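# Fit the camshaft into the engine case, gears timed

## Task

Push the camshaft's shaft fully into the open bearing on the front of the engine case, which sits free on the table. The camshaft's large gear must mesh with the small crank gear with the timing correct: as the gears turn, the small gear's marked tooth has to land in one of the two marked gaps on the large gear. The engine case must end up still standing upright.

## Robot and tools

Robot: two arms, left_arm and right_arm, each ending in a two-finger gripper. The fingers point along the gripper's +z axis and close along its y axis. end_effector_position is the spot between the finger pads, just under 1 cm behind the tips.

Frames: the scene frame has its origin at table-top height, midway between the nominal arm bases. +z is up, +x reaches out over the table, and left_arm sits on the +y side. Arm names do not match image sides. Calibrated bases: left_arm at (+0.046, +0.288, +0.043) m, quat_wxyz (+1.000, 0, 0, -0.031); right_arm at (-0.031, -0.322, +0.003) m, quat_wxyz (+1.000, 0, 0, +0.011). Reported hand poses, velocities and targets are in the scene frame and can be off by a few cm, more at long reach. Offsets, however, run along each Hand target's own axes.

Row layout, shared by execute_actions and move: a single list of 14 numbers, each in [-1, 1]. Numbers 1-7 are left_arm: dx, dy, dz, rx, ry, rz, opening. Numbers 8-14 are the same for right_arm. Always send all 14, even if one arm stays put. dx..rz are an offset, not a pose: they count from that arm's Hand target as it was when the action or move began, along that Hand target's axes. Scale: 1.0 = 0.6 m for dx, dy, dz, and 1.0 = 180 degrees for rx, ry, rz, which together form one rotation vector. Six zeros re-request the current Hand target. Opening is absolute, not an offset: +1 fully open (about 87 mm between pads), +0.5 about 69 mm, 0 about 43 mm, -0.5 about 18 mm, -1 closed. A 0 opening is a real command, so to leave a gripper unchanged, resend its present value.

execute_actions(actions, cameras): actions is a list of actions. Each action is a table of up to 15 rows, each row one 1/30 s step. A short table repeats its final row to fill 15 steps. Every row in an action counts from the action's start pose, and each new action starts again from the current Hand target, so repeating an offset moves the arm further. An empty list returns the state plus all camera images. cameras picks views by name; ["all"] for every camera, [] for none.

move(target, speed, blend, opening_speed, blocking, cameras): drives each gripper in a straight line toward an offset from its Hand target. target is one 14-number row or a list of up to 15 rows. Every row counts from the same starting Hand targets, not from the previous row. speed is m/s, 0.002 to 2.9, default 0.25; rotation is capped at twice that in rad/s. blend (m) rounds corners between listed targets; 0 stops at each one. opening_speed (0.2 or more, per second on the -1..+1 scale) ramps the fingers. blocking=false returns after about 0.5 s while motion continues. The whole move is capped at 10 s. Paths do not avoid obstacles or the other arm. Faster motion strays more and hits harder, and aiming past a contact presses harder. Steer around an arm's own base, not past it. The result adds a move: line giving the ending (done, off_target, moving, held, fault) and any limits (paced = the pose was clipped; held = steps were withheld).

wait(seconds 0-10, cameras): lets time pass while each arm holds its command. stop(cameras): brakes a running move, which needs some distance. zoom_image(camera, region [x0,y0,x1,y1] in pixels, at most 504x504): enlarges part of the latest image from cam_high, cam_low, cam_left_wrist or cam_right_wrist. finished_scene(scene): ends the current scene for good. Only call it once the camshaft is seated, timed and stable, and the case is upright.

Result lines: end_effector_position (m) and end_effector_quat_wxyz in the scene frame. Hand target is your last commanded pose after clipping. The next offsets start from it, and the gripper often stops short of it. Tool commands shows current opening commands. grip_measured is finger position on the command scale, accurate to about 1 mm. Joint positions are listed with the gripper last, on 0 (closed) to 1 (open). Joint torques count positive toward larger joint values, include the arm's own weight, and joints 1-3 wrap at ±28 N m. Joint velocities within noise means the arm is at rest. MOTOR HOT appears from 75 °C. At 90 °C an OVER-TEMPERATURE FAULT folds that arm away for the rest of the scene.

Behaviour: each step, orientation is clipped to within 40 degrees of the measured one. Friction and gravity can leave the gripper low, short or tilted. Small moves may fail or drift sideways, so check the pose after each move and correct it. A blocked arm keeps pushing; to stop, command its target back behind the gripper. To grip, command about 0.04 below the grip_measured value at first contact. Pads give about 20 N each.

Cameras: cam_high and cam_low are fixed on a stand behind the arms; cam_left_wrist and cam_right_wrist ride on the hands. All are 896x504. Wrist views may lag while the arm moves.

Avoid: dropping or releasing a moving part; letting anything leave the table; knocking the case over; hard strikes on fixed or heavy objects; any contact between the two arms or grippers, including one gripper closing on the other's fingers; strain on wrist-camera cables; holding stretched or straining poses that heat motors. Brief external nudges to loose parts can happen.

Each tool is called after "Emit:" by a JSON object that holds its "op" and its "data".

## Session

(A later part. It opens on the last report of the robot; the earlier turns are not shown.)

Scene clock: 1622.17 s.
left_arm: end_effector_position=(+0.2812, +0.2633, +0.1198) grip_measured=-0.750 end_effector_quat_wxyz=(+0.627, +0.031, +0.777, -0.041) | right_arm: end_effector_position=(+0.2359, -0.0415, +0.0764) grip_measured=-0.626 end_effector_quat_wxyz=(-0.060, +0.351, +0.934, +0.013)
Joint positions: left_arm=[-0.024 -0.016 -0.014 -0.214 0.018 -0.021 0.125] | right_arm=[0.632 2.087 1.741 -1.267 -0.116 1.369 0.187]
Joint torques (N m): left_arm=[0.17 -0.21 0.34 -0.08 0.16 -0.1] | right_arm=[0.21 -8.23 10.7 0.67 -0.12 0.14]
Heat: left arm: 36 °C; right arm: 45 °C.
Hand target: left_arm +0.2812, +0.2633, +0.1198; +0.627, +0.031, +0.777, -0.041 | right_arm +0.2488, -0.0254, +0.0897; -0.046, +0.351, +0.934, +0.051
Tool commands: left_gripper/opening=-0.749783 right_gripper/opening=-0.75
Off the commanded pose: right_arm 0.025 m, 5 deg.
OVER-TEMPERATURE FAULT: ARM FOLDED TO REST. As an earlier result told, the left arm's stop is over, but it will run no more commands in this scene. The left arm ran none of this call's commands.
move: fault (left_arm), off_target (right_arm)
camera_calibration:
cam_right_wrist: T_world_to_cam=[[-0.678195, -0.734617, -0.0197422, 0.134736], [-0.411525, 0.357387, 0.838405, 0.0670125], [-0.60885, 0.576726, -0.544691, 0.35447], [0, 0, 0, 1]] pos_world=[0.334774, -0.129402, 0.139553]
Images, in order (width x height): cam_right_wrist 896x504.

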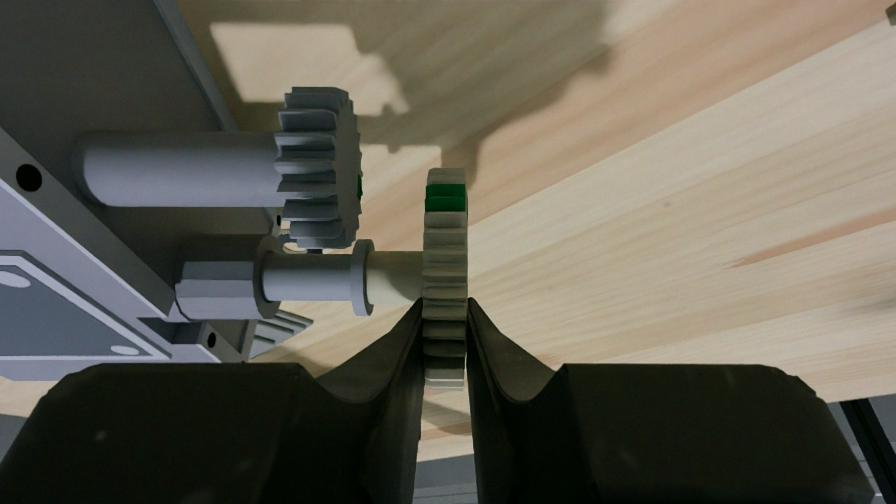

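Emit:
{"op": "move", "data": {"target": [0,0,0,0,0,0,-0.75,0,0.025,0,0,0,0,-0.75], "speed": 0.05, "cameras": ["cam_right_wrist"]}}

Emit:
{"op": "zoom_image", "data": {"camera": "cam_right_wrist", "region": [200, 60, 500, 330]}}

Scene clock: 1634.07 s.
left_arm: end_effector_position=(+0.2812, +0.2633, +0.1198) grip_measured=-0.750 end_effector_quat_wxyz=(+0.627, +0.031, +0.777, -0.041) | right_arm: end_effector_position=(+0.2371, -0.0380, +0.0781) grip_measured=-0.625 end_effector_quat_wxyz=(-0.071, +0.351, +0.934, -0.004)
Joint positions: left_arm=[-0.024 -0.016 -0.014 -0.214 0.018 -0.021 0.125] | right_arm=[0.637 2.142 1.829 -1.341 -0.116 1.372 0.187]
Joint torques (N m): left_arm=[0.06 -0.31 0.24 -0.05 0.14 -0.1] | right_arm=[0.28 -8.17 11.73 0.95 -0.12 0.18]
Heat: left arm: 35 °C; right arm: 45 °C.
Hand target: left_arm +0.2812, +0.2633, +0.1198; +0.627, +0.031, +0.777, -0.041 | right_arm +0.2587, -0.0142, +0.0906; -0.046, +0.351, +0.934, +0.051
Tool commands: left_gripper/opening=-0.749783 right_gripper/opening=-0.75
Off the commanded pose: right_arm 0.034 m, 7 deg.
OVER-TEMPERATURE FAULT: ARM FOLDED TO REST. As an earlier result told, the left arm's stop is over, but it will run no more commands in this scene. The left arm ran none of this call's commands.
move: fault (left_arm), off_target (right_arm)
camera_calibration:
cam_right_wrist: T_world_to_cam=[[-0.676461, -0.736194, 0.0204634, 0.134563], [-0.385329, 0.37747, 0.842044, 0.059115], [-0.627632, 0.561725, -0.539021, 0.357529], [0, 0, 0, 1]] pos_world=[0.338202, -0.124082, 0.140185]
Images, in order (width x height): cam_right_wrist 896x504.

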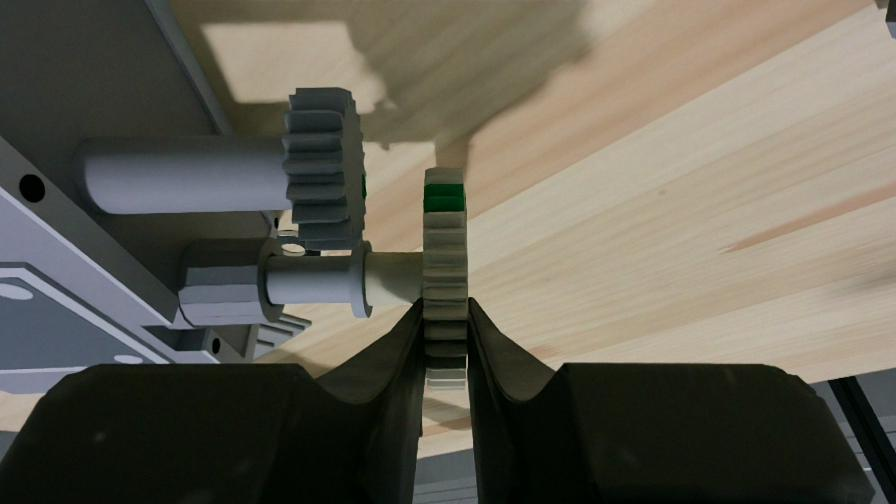

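Scaled by 1.680 from the camera's 896x504 image, which has a finer 1280x720 frame.

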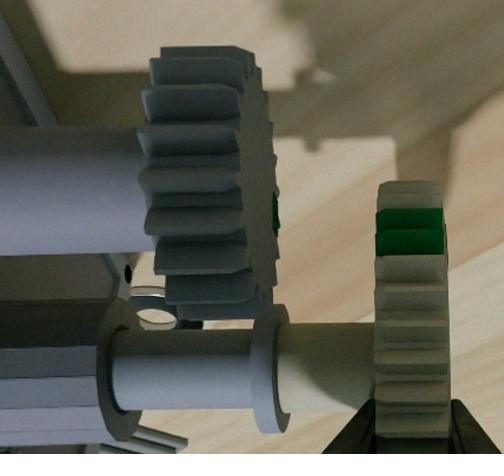

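Emit:
{"op": "move", "data": {"target": [[0,0,0,0,0,0,-0.75,0,-0.015,0,-0.02,0,0,-0.75],[0,0,0,0,0,0,-0.75,0,0.0,0,-0.03,0,0,-0.75],[0,0,0,0,0,0,-0.75,0,0.01,0,-0.035,0,0,-0.75]], "speed": 0.06, "blend": [0.002,0.002,0], "cameras": ["cam_right_wrist"]}}

Emit:
{"op": "zoom_image", "data": {"camera": "cam_right_wrist", "region": [200, 60, 500, 330]}}

Scene clock: 1645.73 s.
left_arm: end_effector_position=(+0.2812, +0.2633, +0.1198) grip_measured=-0.750 end_effector_quat_wxyz=(+0.627, +0.031, +0.777, -0.041) | right_arm: end_effector_position=(+0.2373, -0.0356, +0.0746) grip_measured=-0.626 end_effector_quat_wxyz=(-0.059, +0.351, +0.934, +0.024)
Joint positions: left_arm=[-0.024 -0.016 -0.014 -0.214 0.018 -0.021 0.125] | right_arm=[0.637 2.086 1.732 -1.238 -0.127 1.375 0.187]
Joint torques (N m): left_arm=[0.03 -0.03 0.24 -0.09 0.19 -0.06] | right_arm=[-0.21 -10.5 7.87 1.7 -0.23 0.22]
Motor temperatures (°C): left_arm=[22 35 27 23 22 22 23] | right_arm=[23 39 47 31 23 24 25]
Heat: left arm: 35 °C; right arm: 47 °C.
Hand target: left_arm +0.2812, +0.2633, +0.1198; +0.627, +0.031, +0.777, -0.041 | right_arm +0.2627, -0.0097, +0.0910; -0.027, +0.353, +0.929, +0.102
Tool commands: left_gripper/opening=-0.749783 right_gripper/opening=-0.75
Off the commanded pose: right_arm 0.040 m, 10 deg.
OVER-TEMPERATURE FAULT: ARM FOLDED TO REST. As an earlier result told, the left arm's stop is over, but it will run no more commands in this scene. The left arm ran none of this call's commands.
move: fault (left_arm), off_target (right_arm)
camera_calibration:
cam_right_wrist: T_world_to_cam=[[-0.678639, -0.733304, -0.0413951, 0.141726], [-0.419459, 0.340692, 0.841417, 0.0680477], [-0.602912, 0.588382, -0.538798, 0.34954], [0, 0, 0, 1]] pos_world=[0.335466, -0.124918, 0.136942]
Images, in order (width x height): cam_right_wrist 896x504.

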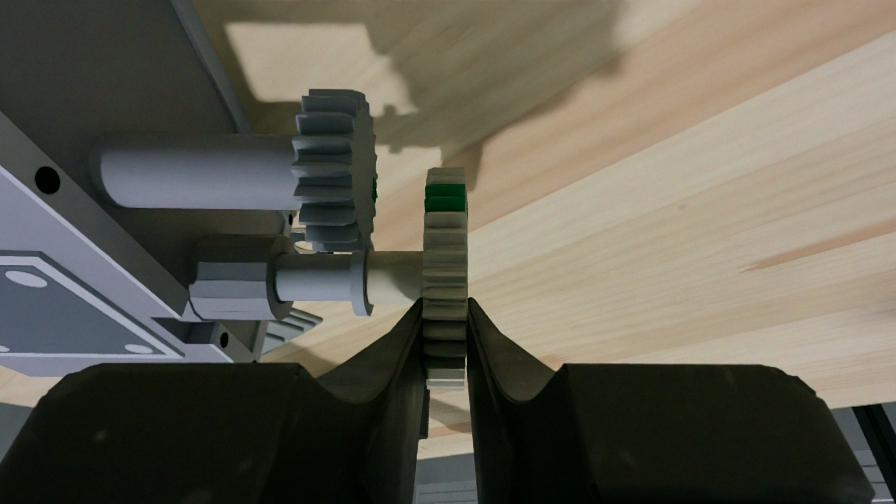

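Scaled by 1.680 from the camera's 896x504 image, which has a finer 1280x720 frame.

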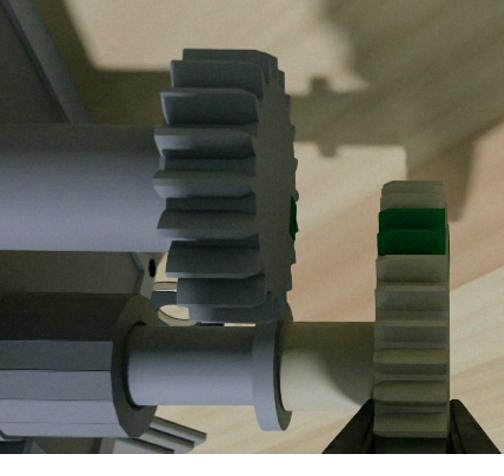

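Emit:
{"op": "move", "data": {"target": [0,0,0,0,0,0,-0.75,0,0.018,0,0,0,0,-0.75], "speed": 0.05, "cameras": ["cam_right_wrist"]}}

Emit:
{"op": "zoom_image", "data": {"camera": "cam_right_wrist", "region": [200, 60, 500, 330]}}

Scene clock: 1651.17 s.
left_arm: end_effector_position=(+0.2812, +0.2633, +0.1198) grip_measured=-0.750 end_effector_quat_wxyz=(+0.627, +0.031, +0.777, -0.041) | right_arm: end_effector_position=(+0.2410, -0.0326, +0.0753) grip_measured=-0.626 end_effector_quat_wxyz=(-0.057, +0.354, +0.933, +0.028)
Joint positions: left_arm=[-0.024 -0.016 -0.014 -0.214 0.018 -0.021 0.125] | right_arm=[0.637 2.096 1.75 -1.238 -0.127 1.382 0.187]
Joint torques (N m): left_arm=[0.08 -0.03 0.14 -0.1 0.15 -0.11] | right_arm=[0.13 -8.44 12.07 1.46 -0.22 0.2]
Heat: left arm: 35 °C; right arm: 47 °C.
Hand target: left_arm +0.2812, +0.2633, +0.1198; +0.627, +0.031, +0.777, -0.041 | right_arm +0.2699, -0.0018, +0.0928; -0.027, +0.353, +0.929, +0.102
Tool commands: left_gripper/opening=-0.749783 right_gripper/opening=-0.75
Off the commanded pose: right_arm 0.046 m, 9 deg.
OVER-TEMPERATURE FAULT: ARM FOLDED TO REST. As an earlier result told, the left arm's stop is over, but it will run no more commands in this scene. The left arm ran none of this call's commands.
move: fault (left_arm), off_target (right_arm)
camera_calibration:
cam_right_wrist: T_world_to_cam=[[-0.683384, -0.728422, -0.0488607, 0.148361], [-0.422, 0.339522, 0.840619, 0.068619], [-0.595736, 0.595085, -0.539418, 0.348837], [0, 0, 0, 1]] pos_world=[0.33816, -0.122816, 0.137736]
Images, in order (width x height): cam_right_wrist 896x504.

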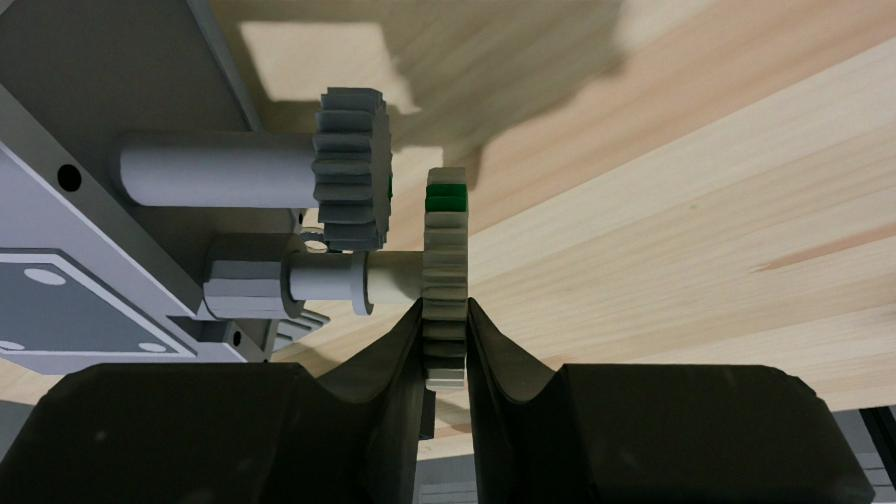

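Scaled by 1.680 from the camera's 896x504 image, which has a finer 1280x720 frame.

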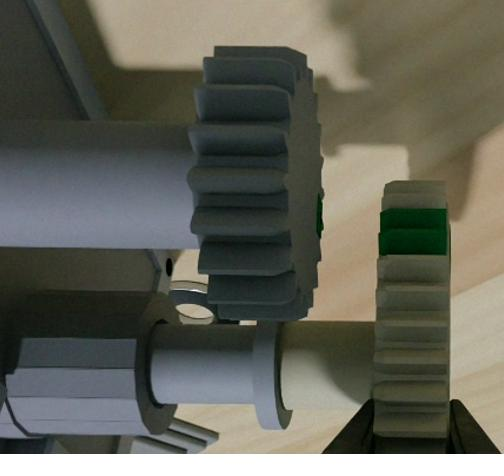

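Emit:
{"op": "move", "data": {"target": [0,0,0,0,0,0,-0.75,0,0.015,0,0,0,0,-0.75], "speed": 0.05, "cameras": ["cam_right_wrist"]}}

Emit:
{"op": "zoom_image", "data": {"camera": "cam_right_wrist", "region": [200, 60, 500, 330]}}

Scene clock: 1659.47 s.
left_arm: end_effector_position=(+0.2812, +0.2633, +0.1198) grip_measured=-0.750 end_effector_quat_wxyz=(+0.627, +0.031, +0.777, -0.041) | right_arm: end_effector_position=(+0.2487, -0.0256, +0.0758) grip_measured=-0.626 end_effector_quat_wxyz=(-0.057, +0.356, +0.932, +0.029)
Joint positions: left_arm=[-0.024 -0.016 -0.014 -0.214 0.018 -0.021 0.125] | right_arm=[0.639 2.135 1.812 -1.258 -0.127 1.39 0.187]
Joint torques (N m): left_arm=[0.12 -0.14 0.18 -0.11 0.16 -0.12] | right_arm=[0.28 -8.84 12.1 1.42 -0.22 0.15]
Heat: left arm: 35 °C; right arm: 48 °C.
Hand target: left_arm +0.2812, +0.2633, +0.1198; +0.627, +0.031, +0.777, -0.041 | right_arm +0.2757, +0.0048, +0.0944; -0.027, +0.353, +0.930, +0.102
Tool commands: left_gripper/opening=-0.749783 right_gripper/opening=-0.75
Off the commanded pose: right_arm 0.045 m, 9 deg.
OVER-TEMPERATURE FAULT: ARM FOLDED TO REST. As an earlier result told, the left arm's stop is over, but it will run no more commands in this scene. The left arm ran none of this call's commands.
move: fault (left_arm), off_target (right_arm)
camera_calibration:
cam_right_wrist: T_world_to_cam=[[-0.687659, -0.724247, -0.0509049, 0.160005], [-0.421433, 0.341083, 0.840271, 0.0690471], [-0.591201, 0.599273, -0.539771, 0.348494], [0, 0, 0, 1]] pos_world=[0.345158, -0.116511, 0.138234]
Images, in order (width x height): cam_right_wrist 896x504.

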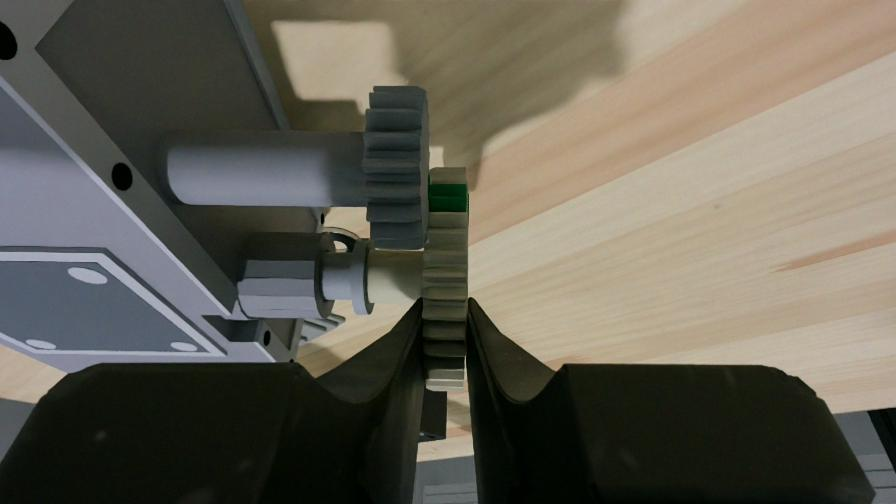

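Scaled by 1.680 from the camera's 896x504 image, which has a finer 1280x720 frame.

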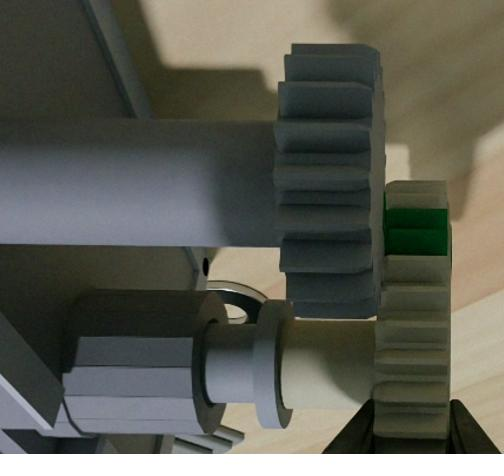

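Emit:
{"op": "move", "data": {"target": [[0,0,0,0,0,0,-0.75,0,0.01,0,0,0.008,0,-0.75],[0,0,0,0,0,0,-0.75,0,0.015,0,0,-0.008,0,-0.75],[0,0,0,0,0,0,-0.75,0,0.02,0,0,0.005,0,-0.75],[0,0,0,0,0,0,-0.75,0,0.022,0,0,0,0,-0.75]], "speed": 0.05, "blend": [0.002,0.002,0.002,0], "cameras": ["cam_right_wrist"]}}

Emit:
{"op": "zoom_image", "data": {"camera": "cam_right_wrist", "region": [260, 60, 500, 330]}}

Scene clock: 1673.67 s.
left_arm: end_effector_position=(+0.2812, +0.2633, +0.1198) grip_measured=-0.750 end_effector_quat_wxyz=(+0.627, +0.031, +0.777, -0.041) | right_arm: end_effector_position=(+0.2485, -0.0225, +0.0776) grip_measured=-0.626 end_effector_quat_wxyz=(-0.063, +0.353, +0.933, +0.009)
Joint positions: left_arm=[-0.024 -0.016 -0.014 -0.214 0.018 -0.021 0.125] | right_arm=[0.65 2.186 1.901 -1.334 -0.117 1.392 0.187]
Joint torques (N m): left_arm=[0.36 -0.27 0.25 -0.1 0.16 -0.13] | right_arm=[-0.27 -9.07 12.9 1.67 -0.31 0.16]
Heat: left arm: 34 °C; right arm: 49 °C.
Hand target: left_arm +0.2812, +0.2633, +0.1198; +0.627, +0.031, +0.777, -0.041 | right_arm +0.2846, +0.0144, +0.0967; -0.027, +0.353, +0.930, +0.102
Tool commands: left_gripper/opening=-0.749783 right_gripper/opening=-0.75
Off the commanded pose: right_arm 0.055 m, 11 deg.
OVER-TEMPERATURE FAULT: ARM FOLDED TO REST. As an earlier result told, the left arm's stop is over, but it will run no more commands in this scene. The left arm ran none of this call's commands.
move: fault (left_arm), off_target (right_arm)
camera_calibration:
cam_right_wrist: T_world_to_cam=[[-0.681507, -0.731733, -0.0107085, 0.157396], [-0.404266, 0.364239, 0.838987, 0.0627517], [-0.610014, 0.576105, -0.544046, 0.352033], [0, 0, 0, 1]] pos_world=[0.347379, -0.110493, 0.14056]
Images, in order (width x height): cam_right_wrist 896x504.

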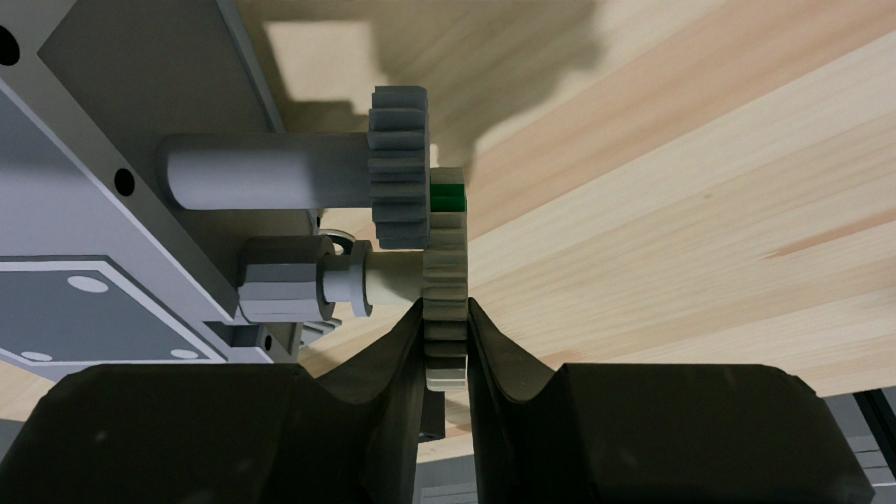

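Scaled by 1.867 from the camera's 896x504 image, which has a finer 1280x720 frame.

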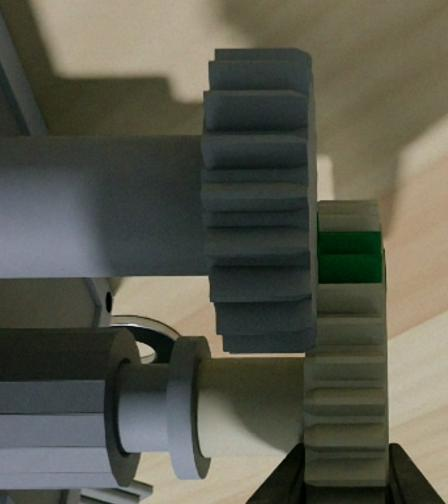

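Emit:
{"op": "move", "data": {"target": [[0,0,0,0,0,0,-0.75,0,-0.025,0,-0.01,0.012,0,-0.75],[0,0,0,0,0,0,-0.75,0,-0.01,0,-0.02,0.018,0,-0.75],[0,0,0,0,0,0,-0.75,0,0,0,-0.02,-0.018,0,-0.75],[0,0,0,0,0,0,-0.75,0,0,0,-0.02,0,0,-0.75]], "speed": 0.04, "blend": [0.001,0.001,0.001,0], "cameras": ["cam_right_wrist"]}}

Emit:
{"op": "zoom_image", "data": {"camera": "cam_right_wrist", "region": [260, 60, 500, 330]}}

Scene clock: 1727.80 s.
left_arm: end_effector_position=(+0.2812, +0.2633, +0.1198) grip_measured=-0.750 end_effector_quat_wxyz=(+0.627, +0.031, +0.777, -0.041) | right_arm: end_effector_position=(+0.2490, -0.0212, +0.0757) grip_measured=-0.626 end_effector_quat_wxyz=(-0.051, +0.355, +0.933, +0.029)
Joint positions: left_arm=[-0.024 -0.016 -0.014 -0.214 0.018 -0.021 0.125] | right_arm=[0.651 2.142 1.826 -1.258 -0.117 1.399 0.187]
Joint torques (N m): left_arm=[0.12 -0.12 0.46 -0.05 0.11 -0.12] | right_arm=[-0.7 -10.47 9.77 2.08 -0.4 0.12]
Motor temperatures (°C): left_arm=[22 33 26 23 22 22 23] | right_arm=[23 44 56 33 23 24 26]
Heat: left arm: 33 °C; right arm: 56 °C.
Hand target: left_arm +0.2812, +0.2633, +0.1198; +0.627, +0.031, +0.777, -0.041 | right_arm +0.2846, +0.0144, +0.0967; -0.016, +0.354, +0.926, +0.131
Tool commands: left_gripper/opening=-0.749783 right_gripper/opening=-0.75
Off the commanded pose: right_arm 0.055 m, 12 deg.
OVER-TEMPERATURE FAULT: ARM FOLDED TO REST. As an earlier result told, the left arm's stop is over, but it will run no more commands in this scene. The left arm ran none of this call's commands.
move: fault (left_arm), off_target (right_arm)
camera_calibration:
cam_right_wrist: T_world_to_cam=[[-0.684502, -0.726925, -0.0551086, 0.162962], [-0.431536, 0.343103, 0.834301, 0.0706812], [-0.587566, 0.594862, -0.548549, 0.345663], [0, 0, 0, 1]] pos_world=[0.345149, -0.111411, 0.139624]
Images, in order (width x height): cam_right_wrist 896x504.

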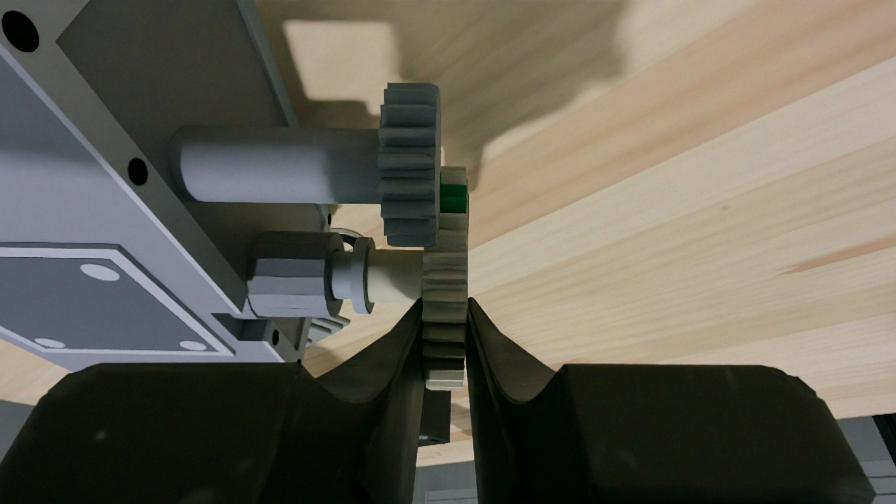

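Scaled by 1.867 from the camera's 896x504 image, which has a finer 1280x720 frame.

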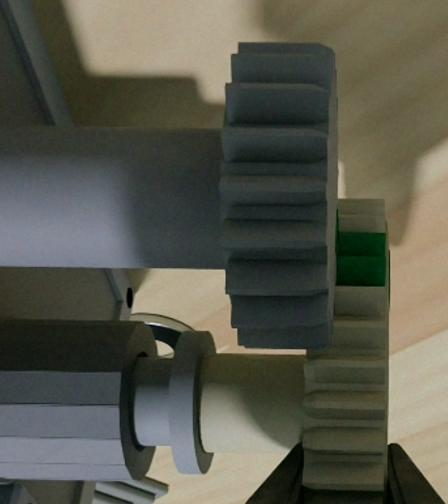

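Emit:
{"op": "move", "data": {"target": [[0,0,0,0,0,0,-0.75,0,0.012,0,-0.005,0.006,0,-0.75],[0,0,0,0,0,0,-0.75,0,0.02,0,-0.01,-0.006,0,-0.75],[0,0,0,0,0,0,-0.75,0,0.026,0,-0.01,0.004,0,-0.75],[0,0,0,0,0,0,-0.75,0,0.026,0,-0.01,0,0,-0.75]], "speed": 0.04, "blend": [0.001,0.001,0.001,0], "cameras": ["cam_right_wrist"]}}

Emit:
{"op": "zoom_image", "data": {"camera": "cam_right_wrist", "region": [260, 60, 500, 330]}}

Scene clock: 1738.83 s.
left_arm: end_effector_position=(+0.2812, +0.2633, +0.1198) grip_measured=-0.750 end_effector_quat_wxyz=(+0.627, +0.031, +0.777, -0.041) | right_arm: end_effector_position=(+0.2531, -0.0194, +0.0761) grip_measured=-0.625 end_effector_quat_wxyz=(-0.051, +0.356, +0.933, +0.035)
Joint positions: left_arm=[-0.024 -0.016 -0.014 -0.214 0.018 -0.021 0.125] | right_arm=[0.646 2.148 1.836 -1.251 -0.124 1.396 0.187]
Joint torques (N m): left_arm=[0.12 -0.24 0.38 -0.09 0.16 -0.1] | right_arm=[-0.05 -9.46 12.96 2.14 -0.41 0.23]
Heat: left arm: 33 °C; right arm: 54 °C.
Hand target: left_arm +0.2812, +0.2633, +0.1198; +0.627, +0.031, +0.777, -0.041 | right_arm +0.2949, +0.0255, +0.1002; -0.010, +0.354, +0.924, +0.146
Tool commands: left_gripper/opening=-0.749783 right_gripper/opening=-0.75
Off the commanded pose: right_arm 0.066 m, 14 deg.
OVER-TEMPERATURE FAULT: ARM FOLDED TO REST. As an earlier result told, the left arm's stop is over, but it will run no more commands in this scene. The left arm ran none of this call's commands.
move: fault (left_arm), off_target (right_arm)
camera_calibration:
cam_right_wrist: T_world_to_cam=[[-0.686457, -0.724081, -0.0669679, 0.168418], [-0.434169, 0.334241, 0.836529, 0.071867], [-0.583331, 0.603316, -0.543815, 0.345998], [0, 0, 0, 1]] pos_world=[0.348645, -0.110818, 0.139319]
Images, in order (width x height): cam_right_wrist 896x504.

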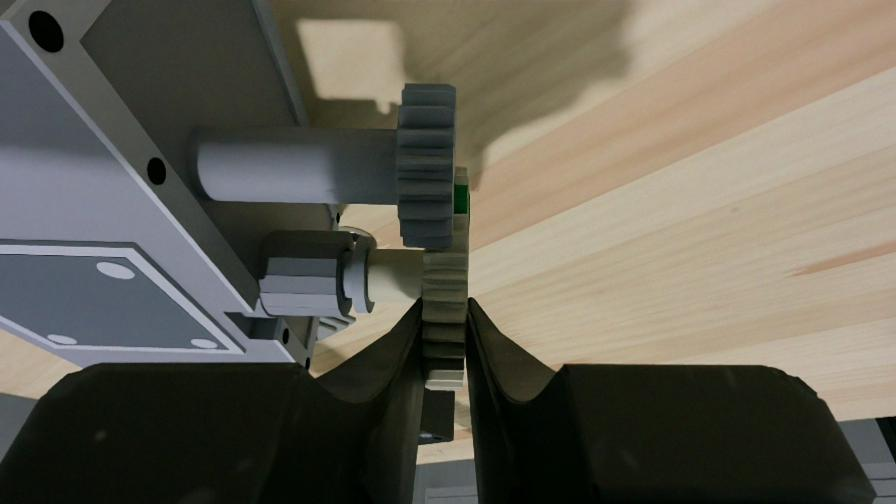

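Scaled by 1.867 from the camera's 896x504 image, which has a finer 1280x720 frame.

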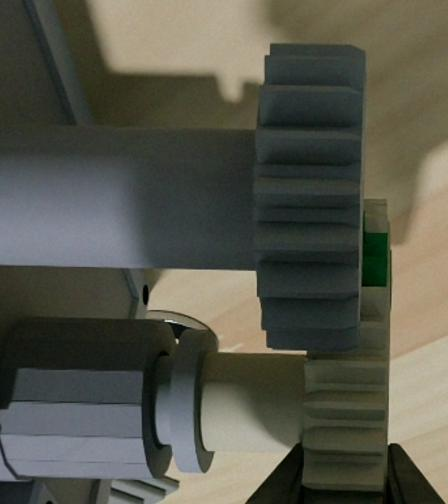

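Emit:
{"op": "move", "data": {"target": [[0,0,0,0,0,0,-0.75,0,0.01,0,0,0.004,0,-0.75],[0,0,0,0,0,0,-0.75,0,0.018,0,0,-0.004,0,-0.75],[0,0,0,0,0,0,-0.75,0,0.02,0,0,0,0,-0.75]], "speed": 0.04, "blend": [0.001,0.001,0], "cameras": ["cam_right_wrist"]}}

Emit:
{"op": "zoom_image", "data": {"camera": "cam_right_wrist", "region": [260, 60, 500, 330]}}

Scene clock: 1748.53 s.
left_arm: end_effector_position=(+0.2812, +0.2633, +0.1198) grip_measured=-0.750 end_effector_quat_wxyz=(+0.627, +0.031, +0.777, -0.041) | right_arm: end_effector_position=(+0.2563, -0.0160, +0.0768) grip_measured=-0.626 end_effector_quat_wxyz=(-0.058, +0.356, +0.933, +0.024)
Joint positions: left_arm=[-0.024 -0.016 -0.014 -0.214 0.018 -0.021 0.125] | right_arm=[0.648 2.196 1.914 -1.306 -0.124 1.396 0.187]
Joint torques (N m): left_arm=[0.23 -0.17 0.16 -0.05 0.14 -0.06] | right_arm=[0.05 -9.91 13.96 2.21 -0.41 0.27]
Heat: left arm: 33 °C; right arm: 53 °C.
Hand target: left_arm +0.2812, +0.2633, +0.1198; +0.627, +0.031, +0.777, -0.041 | right_arm +0.3027, +0.0340, +0.1033; -0.010, +0.354, +0.924, +0.145
Tool commands: left_gripper/opening=-0.749783 right_gripper/opening=-0.75
Off the commanded pose: right_arm 0.073 m, 15 deg.
OVER-TEMPERATURE FAULT: ARM FOLDED TO REST. As an earlier result told, the left arm's stop is over, but it will run no more commands in this scene. The left arm ran none of this call's commands.
move: fault (left_arm), off_target (right_arm)
camera_calibration:
cam_right_wrist: T_world_to_cam=[[-0.68617, -0.726226, -0.042044, 0.171211], [-0.418435, 0.346757, 0.839447, 0.0673909], [-0.595049, 0.593596, -0.541812, 0.348851], [0, 0, 0, 1]] pos_world=[0.353262, -0.106107, 0.139639]
Images, in order (width x height): cam_right_wrist 896x504.

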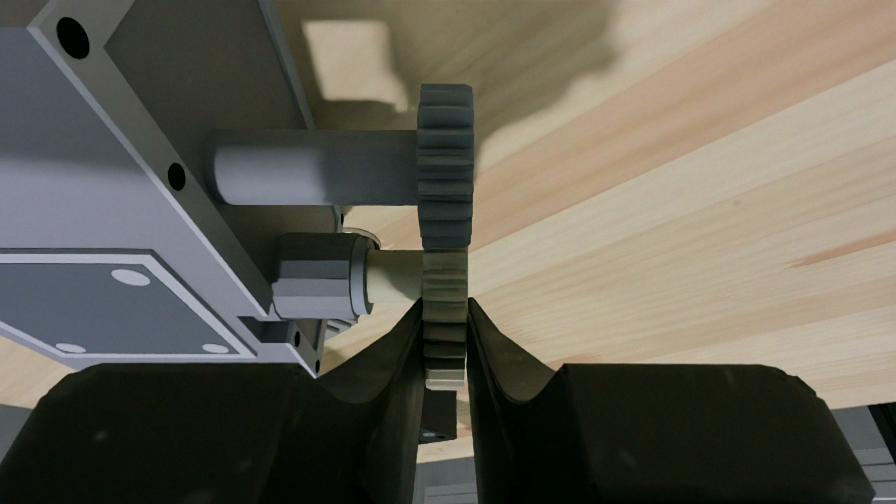

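Scaled by 1.867 from the camera's 896x504 image, which has a finer 1280x720 frame.

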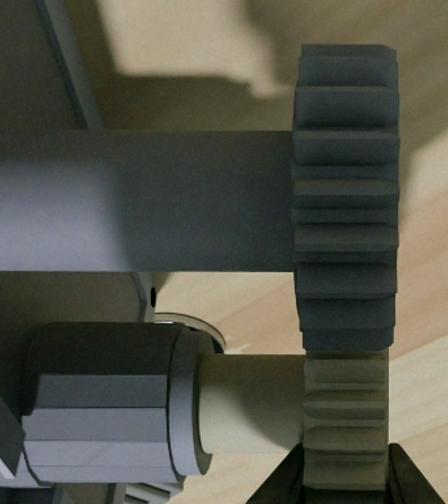

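Emit:
{"op": "move", "data": {"target": [[0,0,0,0,0,0,-0.75,0,-0.105,0,0.055,0,0,-0.75],[0,0,0,0,0,0,-0.75,0,-0.105,0,0.055,0,0,-0.2]], "speed": 0.1, "opening_speed": 0.4, "cameras": ["cam_right_wrist"]}}

Emit:
{"op": "zoom_image", "data": {"camera": "cam_right_wrist", "region": [260, 60, 500, 330]}}

Scene clock: 1761.73 s.
left_arm: end_effector_position=(+0.2812, +0.2633, +0.1198) grip_measured=-0.750 end_effector_quat_wxyz=(+0.627, +0.031, +0.777, -0.041) | right_arm: end_effector_position=(+0.2565, -0.0150, +0.0737) grip_measured=-0.200 end_effector_quat_wxyz=(-0.051, +0.354, +0.933, +0.038)
Joint positions: left_arm=[-0.024 -0.016 -0.014 -0.214 0.018 -0.021 0.125] | right_arm=[0.648 2.167 1.856 -1.246 -0.128 1.395 0.4]
Joint torques (N m): left_arm=[0.09 -0.24 0.31 -0.1 0.15 -0.03] | right_arm=[-0.39 -10.99 6.08 0.76 -0.05 -0.01]
Heat: left arm: 33 °C; right arm: 52 °C.
Hand target: left_arm +0.2812, +0.2633, +0.1198; +0.627, +0.031, +0.777, -0.041 | right_arm +0.2614, -0.0105, +0.0869; -0.041, +0.352, +0.933, +0.065
Tool commands: left_gripper/opening=-0.749783 right_gripper/opening=-0.2
Off the commanded pose: right_arm 0.015 m, 3 deg.
OVER-TEMPERATURE FAULT: ARM FOLDED TO REST. As an earlier result told, the left arm's stop is over, but it will run no more commands in this scene. The left arm ran none of this call's commands.
move: fault (left_arm), off_target (right_arm); target 2's new opening was sent with right_arm's hand 0.016 m and 4 deg from that target
camera_calibration:
cam_right_wrist: T_world_to_cam=[[-0.68408, -0.725711, -0.0733326, 0.173746], [-0.437104, 0.327379, 0.837713, 0.0743646], [-0.58393, 0.605116, -0.541165, 0.344018], [0, 0, 0, 1]] pos_world=[0.352244, -0.106427, 0.136616]
Images, in order (width x height): cam_right_wrist 896x504.

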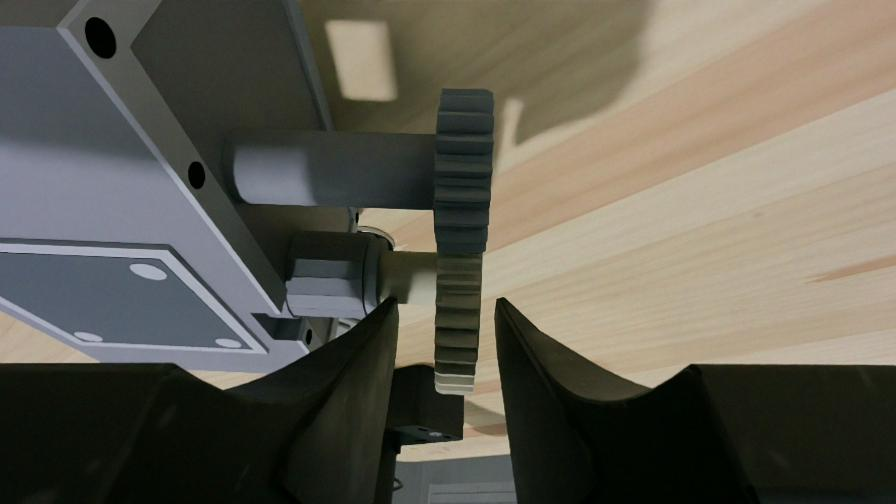

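Scaled by 1.867 from the camera's 896x504 image, which has a finer 1280x720 frame.

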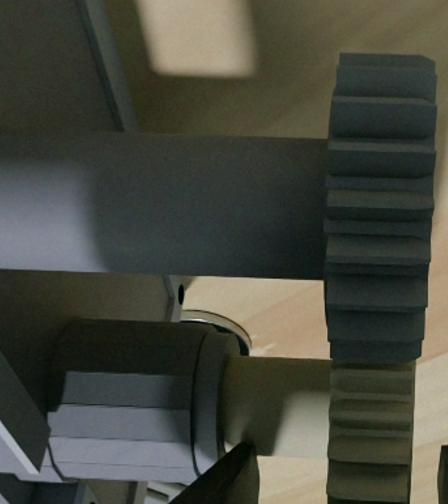

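Emit:
{"op": "move", "data": {"target": [[0,0,0,0,0,0,-0.75,0,0.012,-0.15,0,0,0,-0.2],[0,0,0,0,0,0,-0.75,0,-0.15,-0.17,-0.08,-0.1,-0.1,-0.2],[0,0,0,0,0,0,-0.75,-0.0668,-0.274,-0.1233,-0.3213,-0.394,-0.4156,-0.2]], "speed": [0.1,0.25,0.25], "blend": [0.01,0.03,0], "cameras": ["cam_right_wrist","cam_low"]}}

Emit:
{"op": "zoom_image", "data": {"camera": "cam_right_wrist", "region": [400, 120, 490, 210]}}

Emit:
{"op": "zoom_image", "data": {"camera": "cam_right_wrist", "region": [300, 70, 520, 220]}}

Scene clock: 1790.80 s.
left_arm: end_effector_position=(+0.2812, +0.2633, +0.1198) grip_measured=-0.750 end_effector_quat_wxyz=(+0.627, +0.031, +0.777, -0.041) | right_arm: end_effector_position=(+0.1834, -0.1711, +0.1364) grip_measured=-0.200 end_effector_quat_wxyz=(+0.635, -0.269, +0.674, +0.265)
Joint positions: left_arm=[-0.024 -0.016 -0.014 -0.214 0.018 -0.021 0.125] | right_arm=[0.293 0.324 0.049 0.216 -0.46 -0.01 0.4]
Joint torques (N m): left_arm=[0.17 -0.23 0.24 -0.09 0.12 -0.11] | right_arm=[-0.69 2.04 7.47 2.63 -0.12 -0.08]
Motor temperatures (°C): left_arm=[22 32 26 23 22 22 23] | right_arm=[23 43 49 33 23 24 25]
Heat: left arm: 32 °C; right arm: 49 °C.
Hand target: left_arm +0.2812, +0.2633, +0.1198; +0.627, +0.031, +0.777, -0.041 | right_arm +0.1847, -0.1700, +0.1397; +0.643, -0.275, +0.664, +0.266
Tool commands: left_gripper/opening=-0.749783 right_gripper/opening=-0.2
Off the commanded pose: right_arm 0.004 m, 2 deg.
OVER-TEMPERATURE FAULT: ARM FOLDED TO REST. As an earlier result told, the left arm's stop is over, but it will run no more commands in this scene. The left arm ran none of this call's commands.
move: fault (left_arm)
camera_calibration:
cam_right_wrist: T_world_to_cam=[[0.726508, -0.685911, -0.0413705, -0.241261], [-0.565805, -0.562957, -0.602449, 0.108738], [0.389937, 0.461092, -0.797085, 0.261293], [0, 0, 0, 1]] pos_world=[0.134915, -0.224749, 0.263801]
Images, in order (width x height): cam_low 896x504, cam_right_wrist 896x504.

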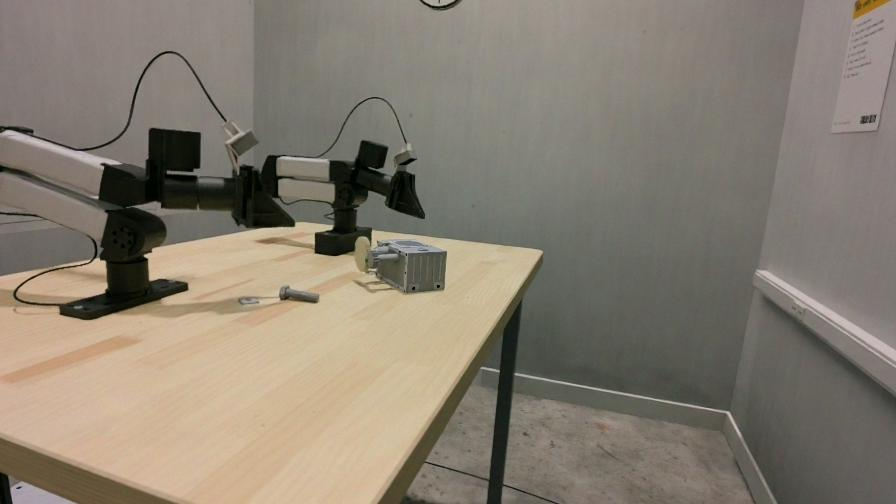

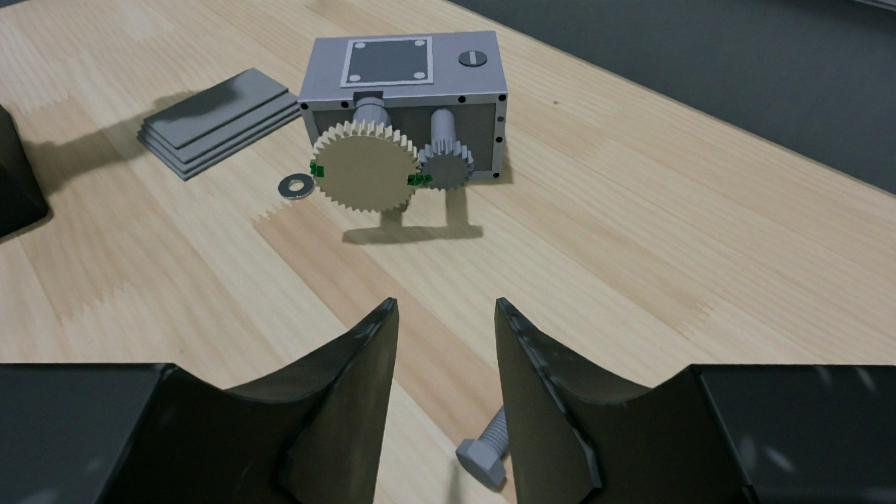

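Scaled by 5.600 from the camera's 896x504 image, which has a finer 1280x720 frame.

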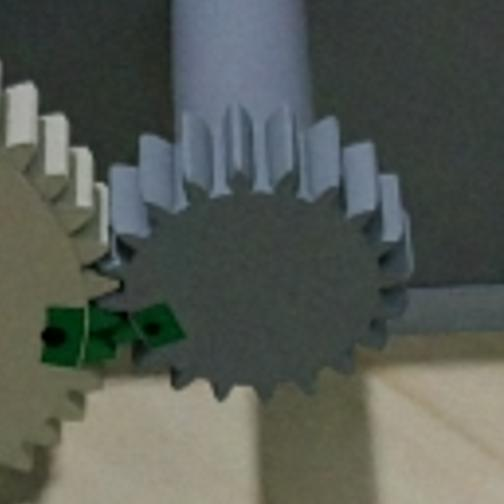

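Scaled by 2.291 from the camera's 896x504 image, which has a finer 1280x720 frame.

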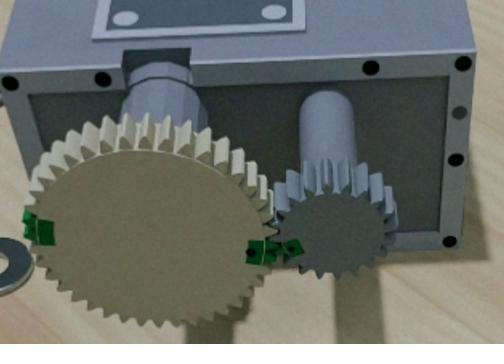

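Emit:
{"op": "zoom_image", "data": {"camera": "cam_right_wrist", "region": [402, 160, 442, 200]}}

Scaled by 12.600 from the camera's 896x504 image, which has a finer 1280x720 frame.

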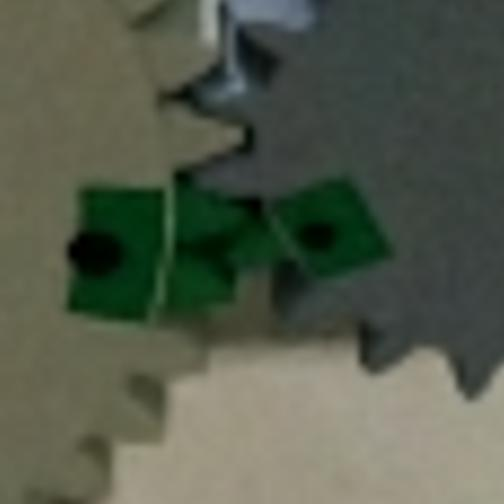

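Emit:
{"op": "finished_scene", "data": {"scene": 1}}

The scene is finished: the task was done.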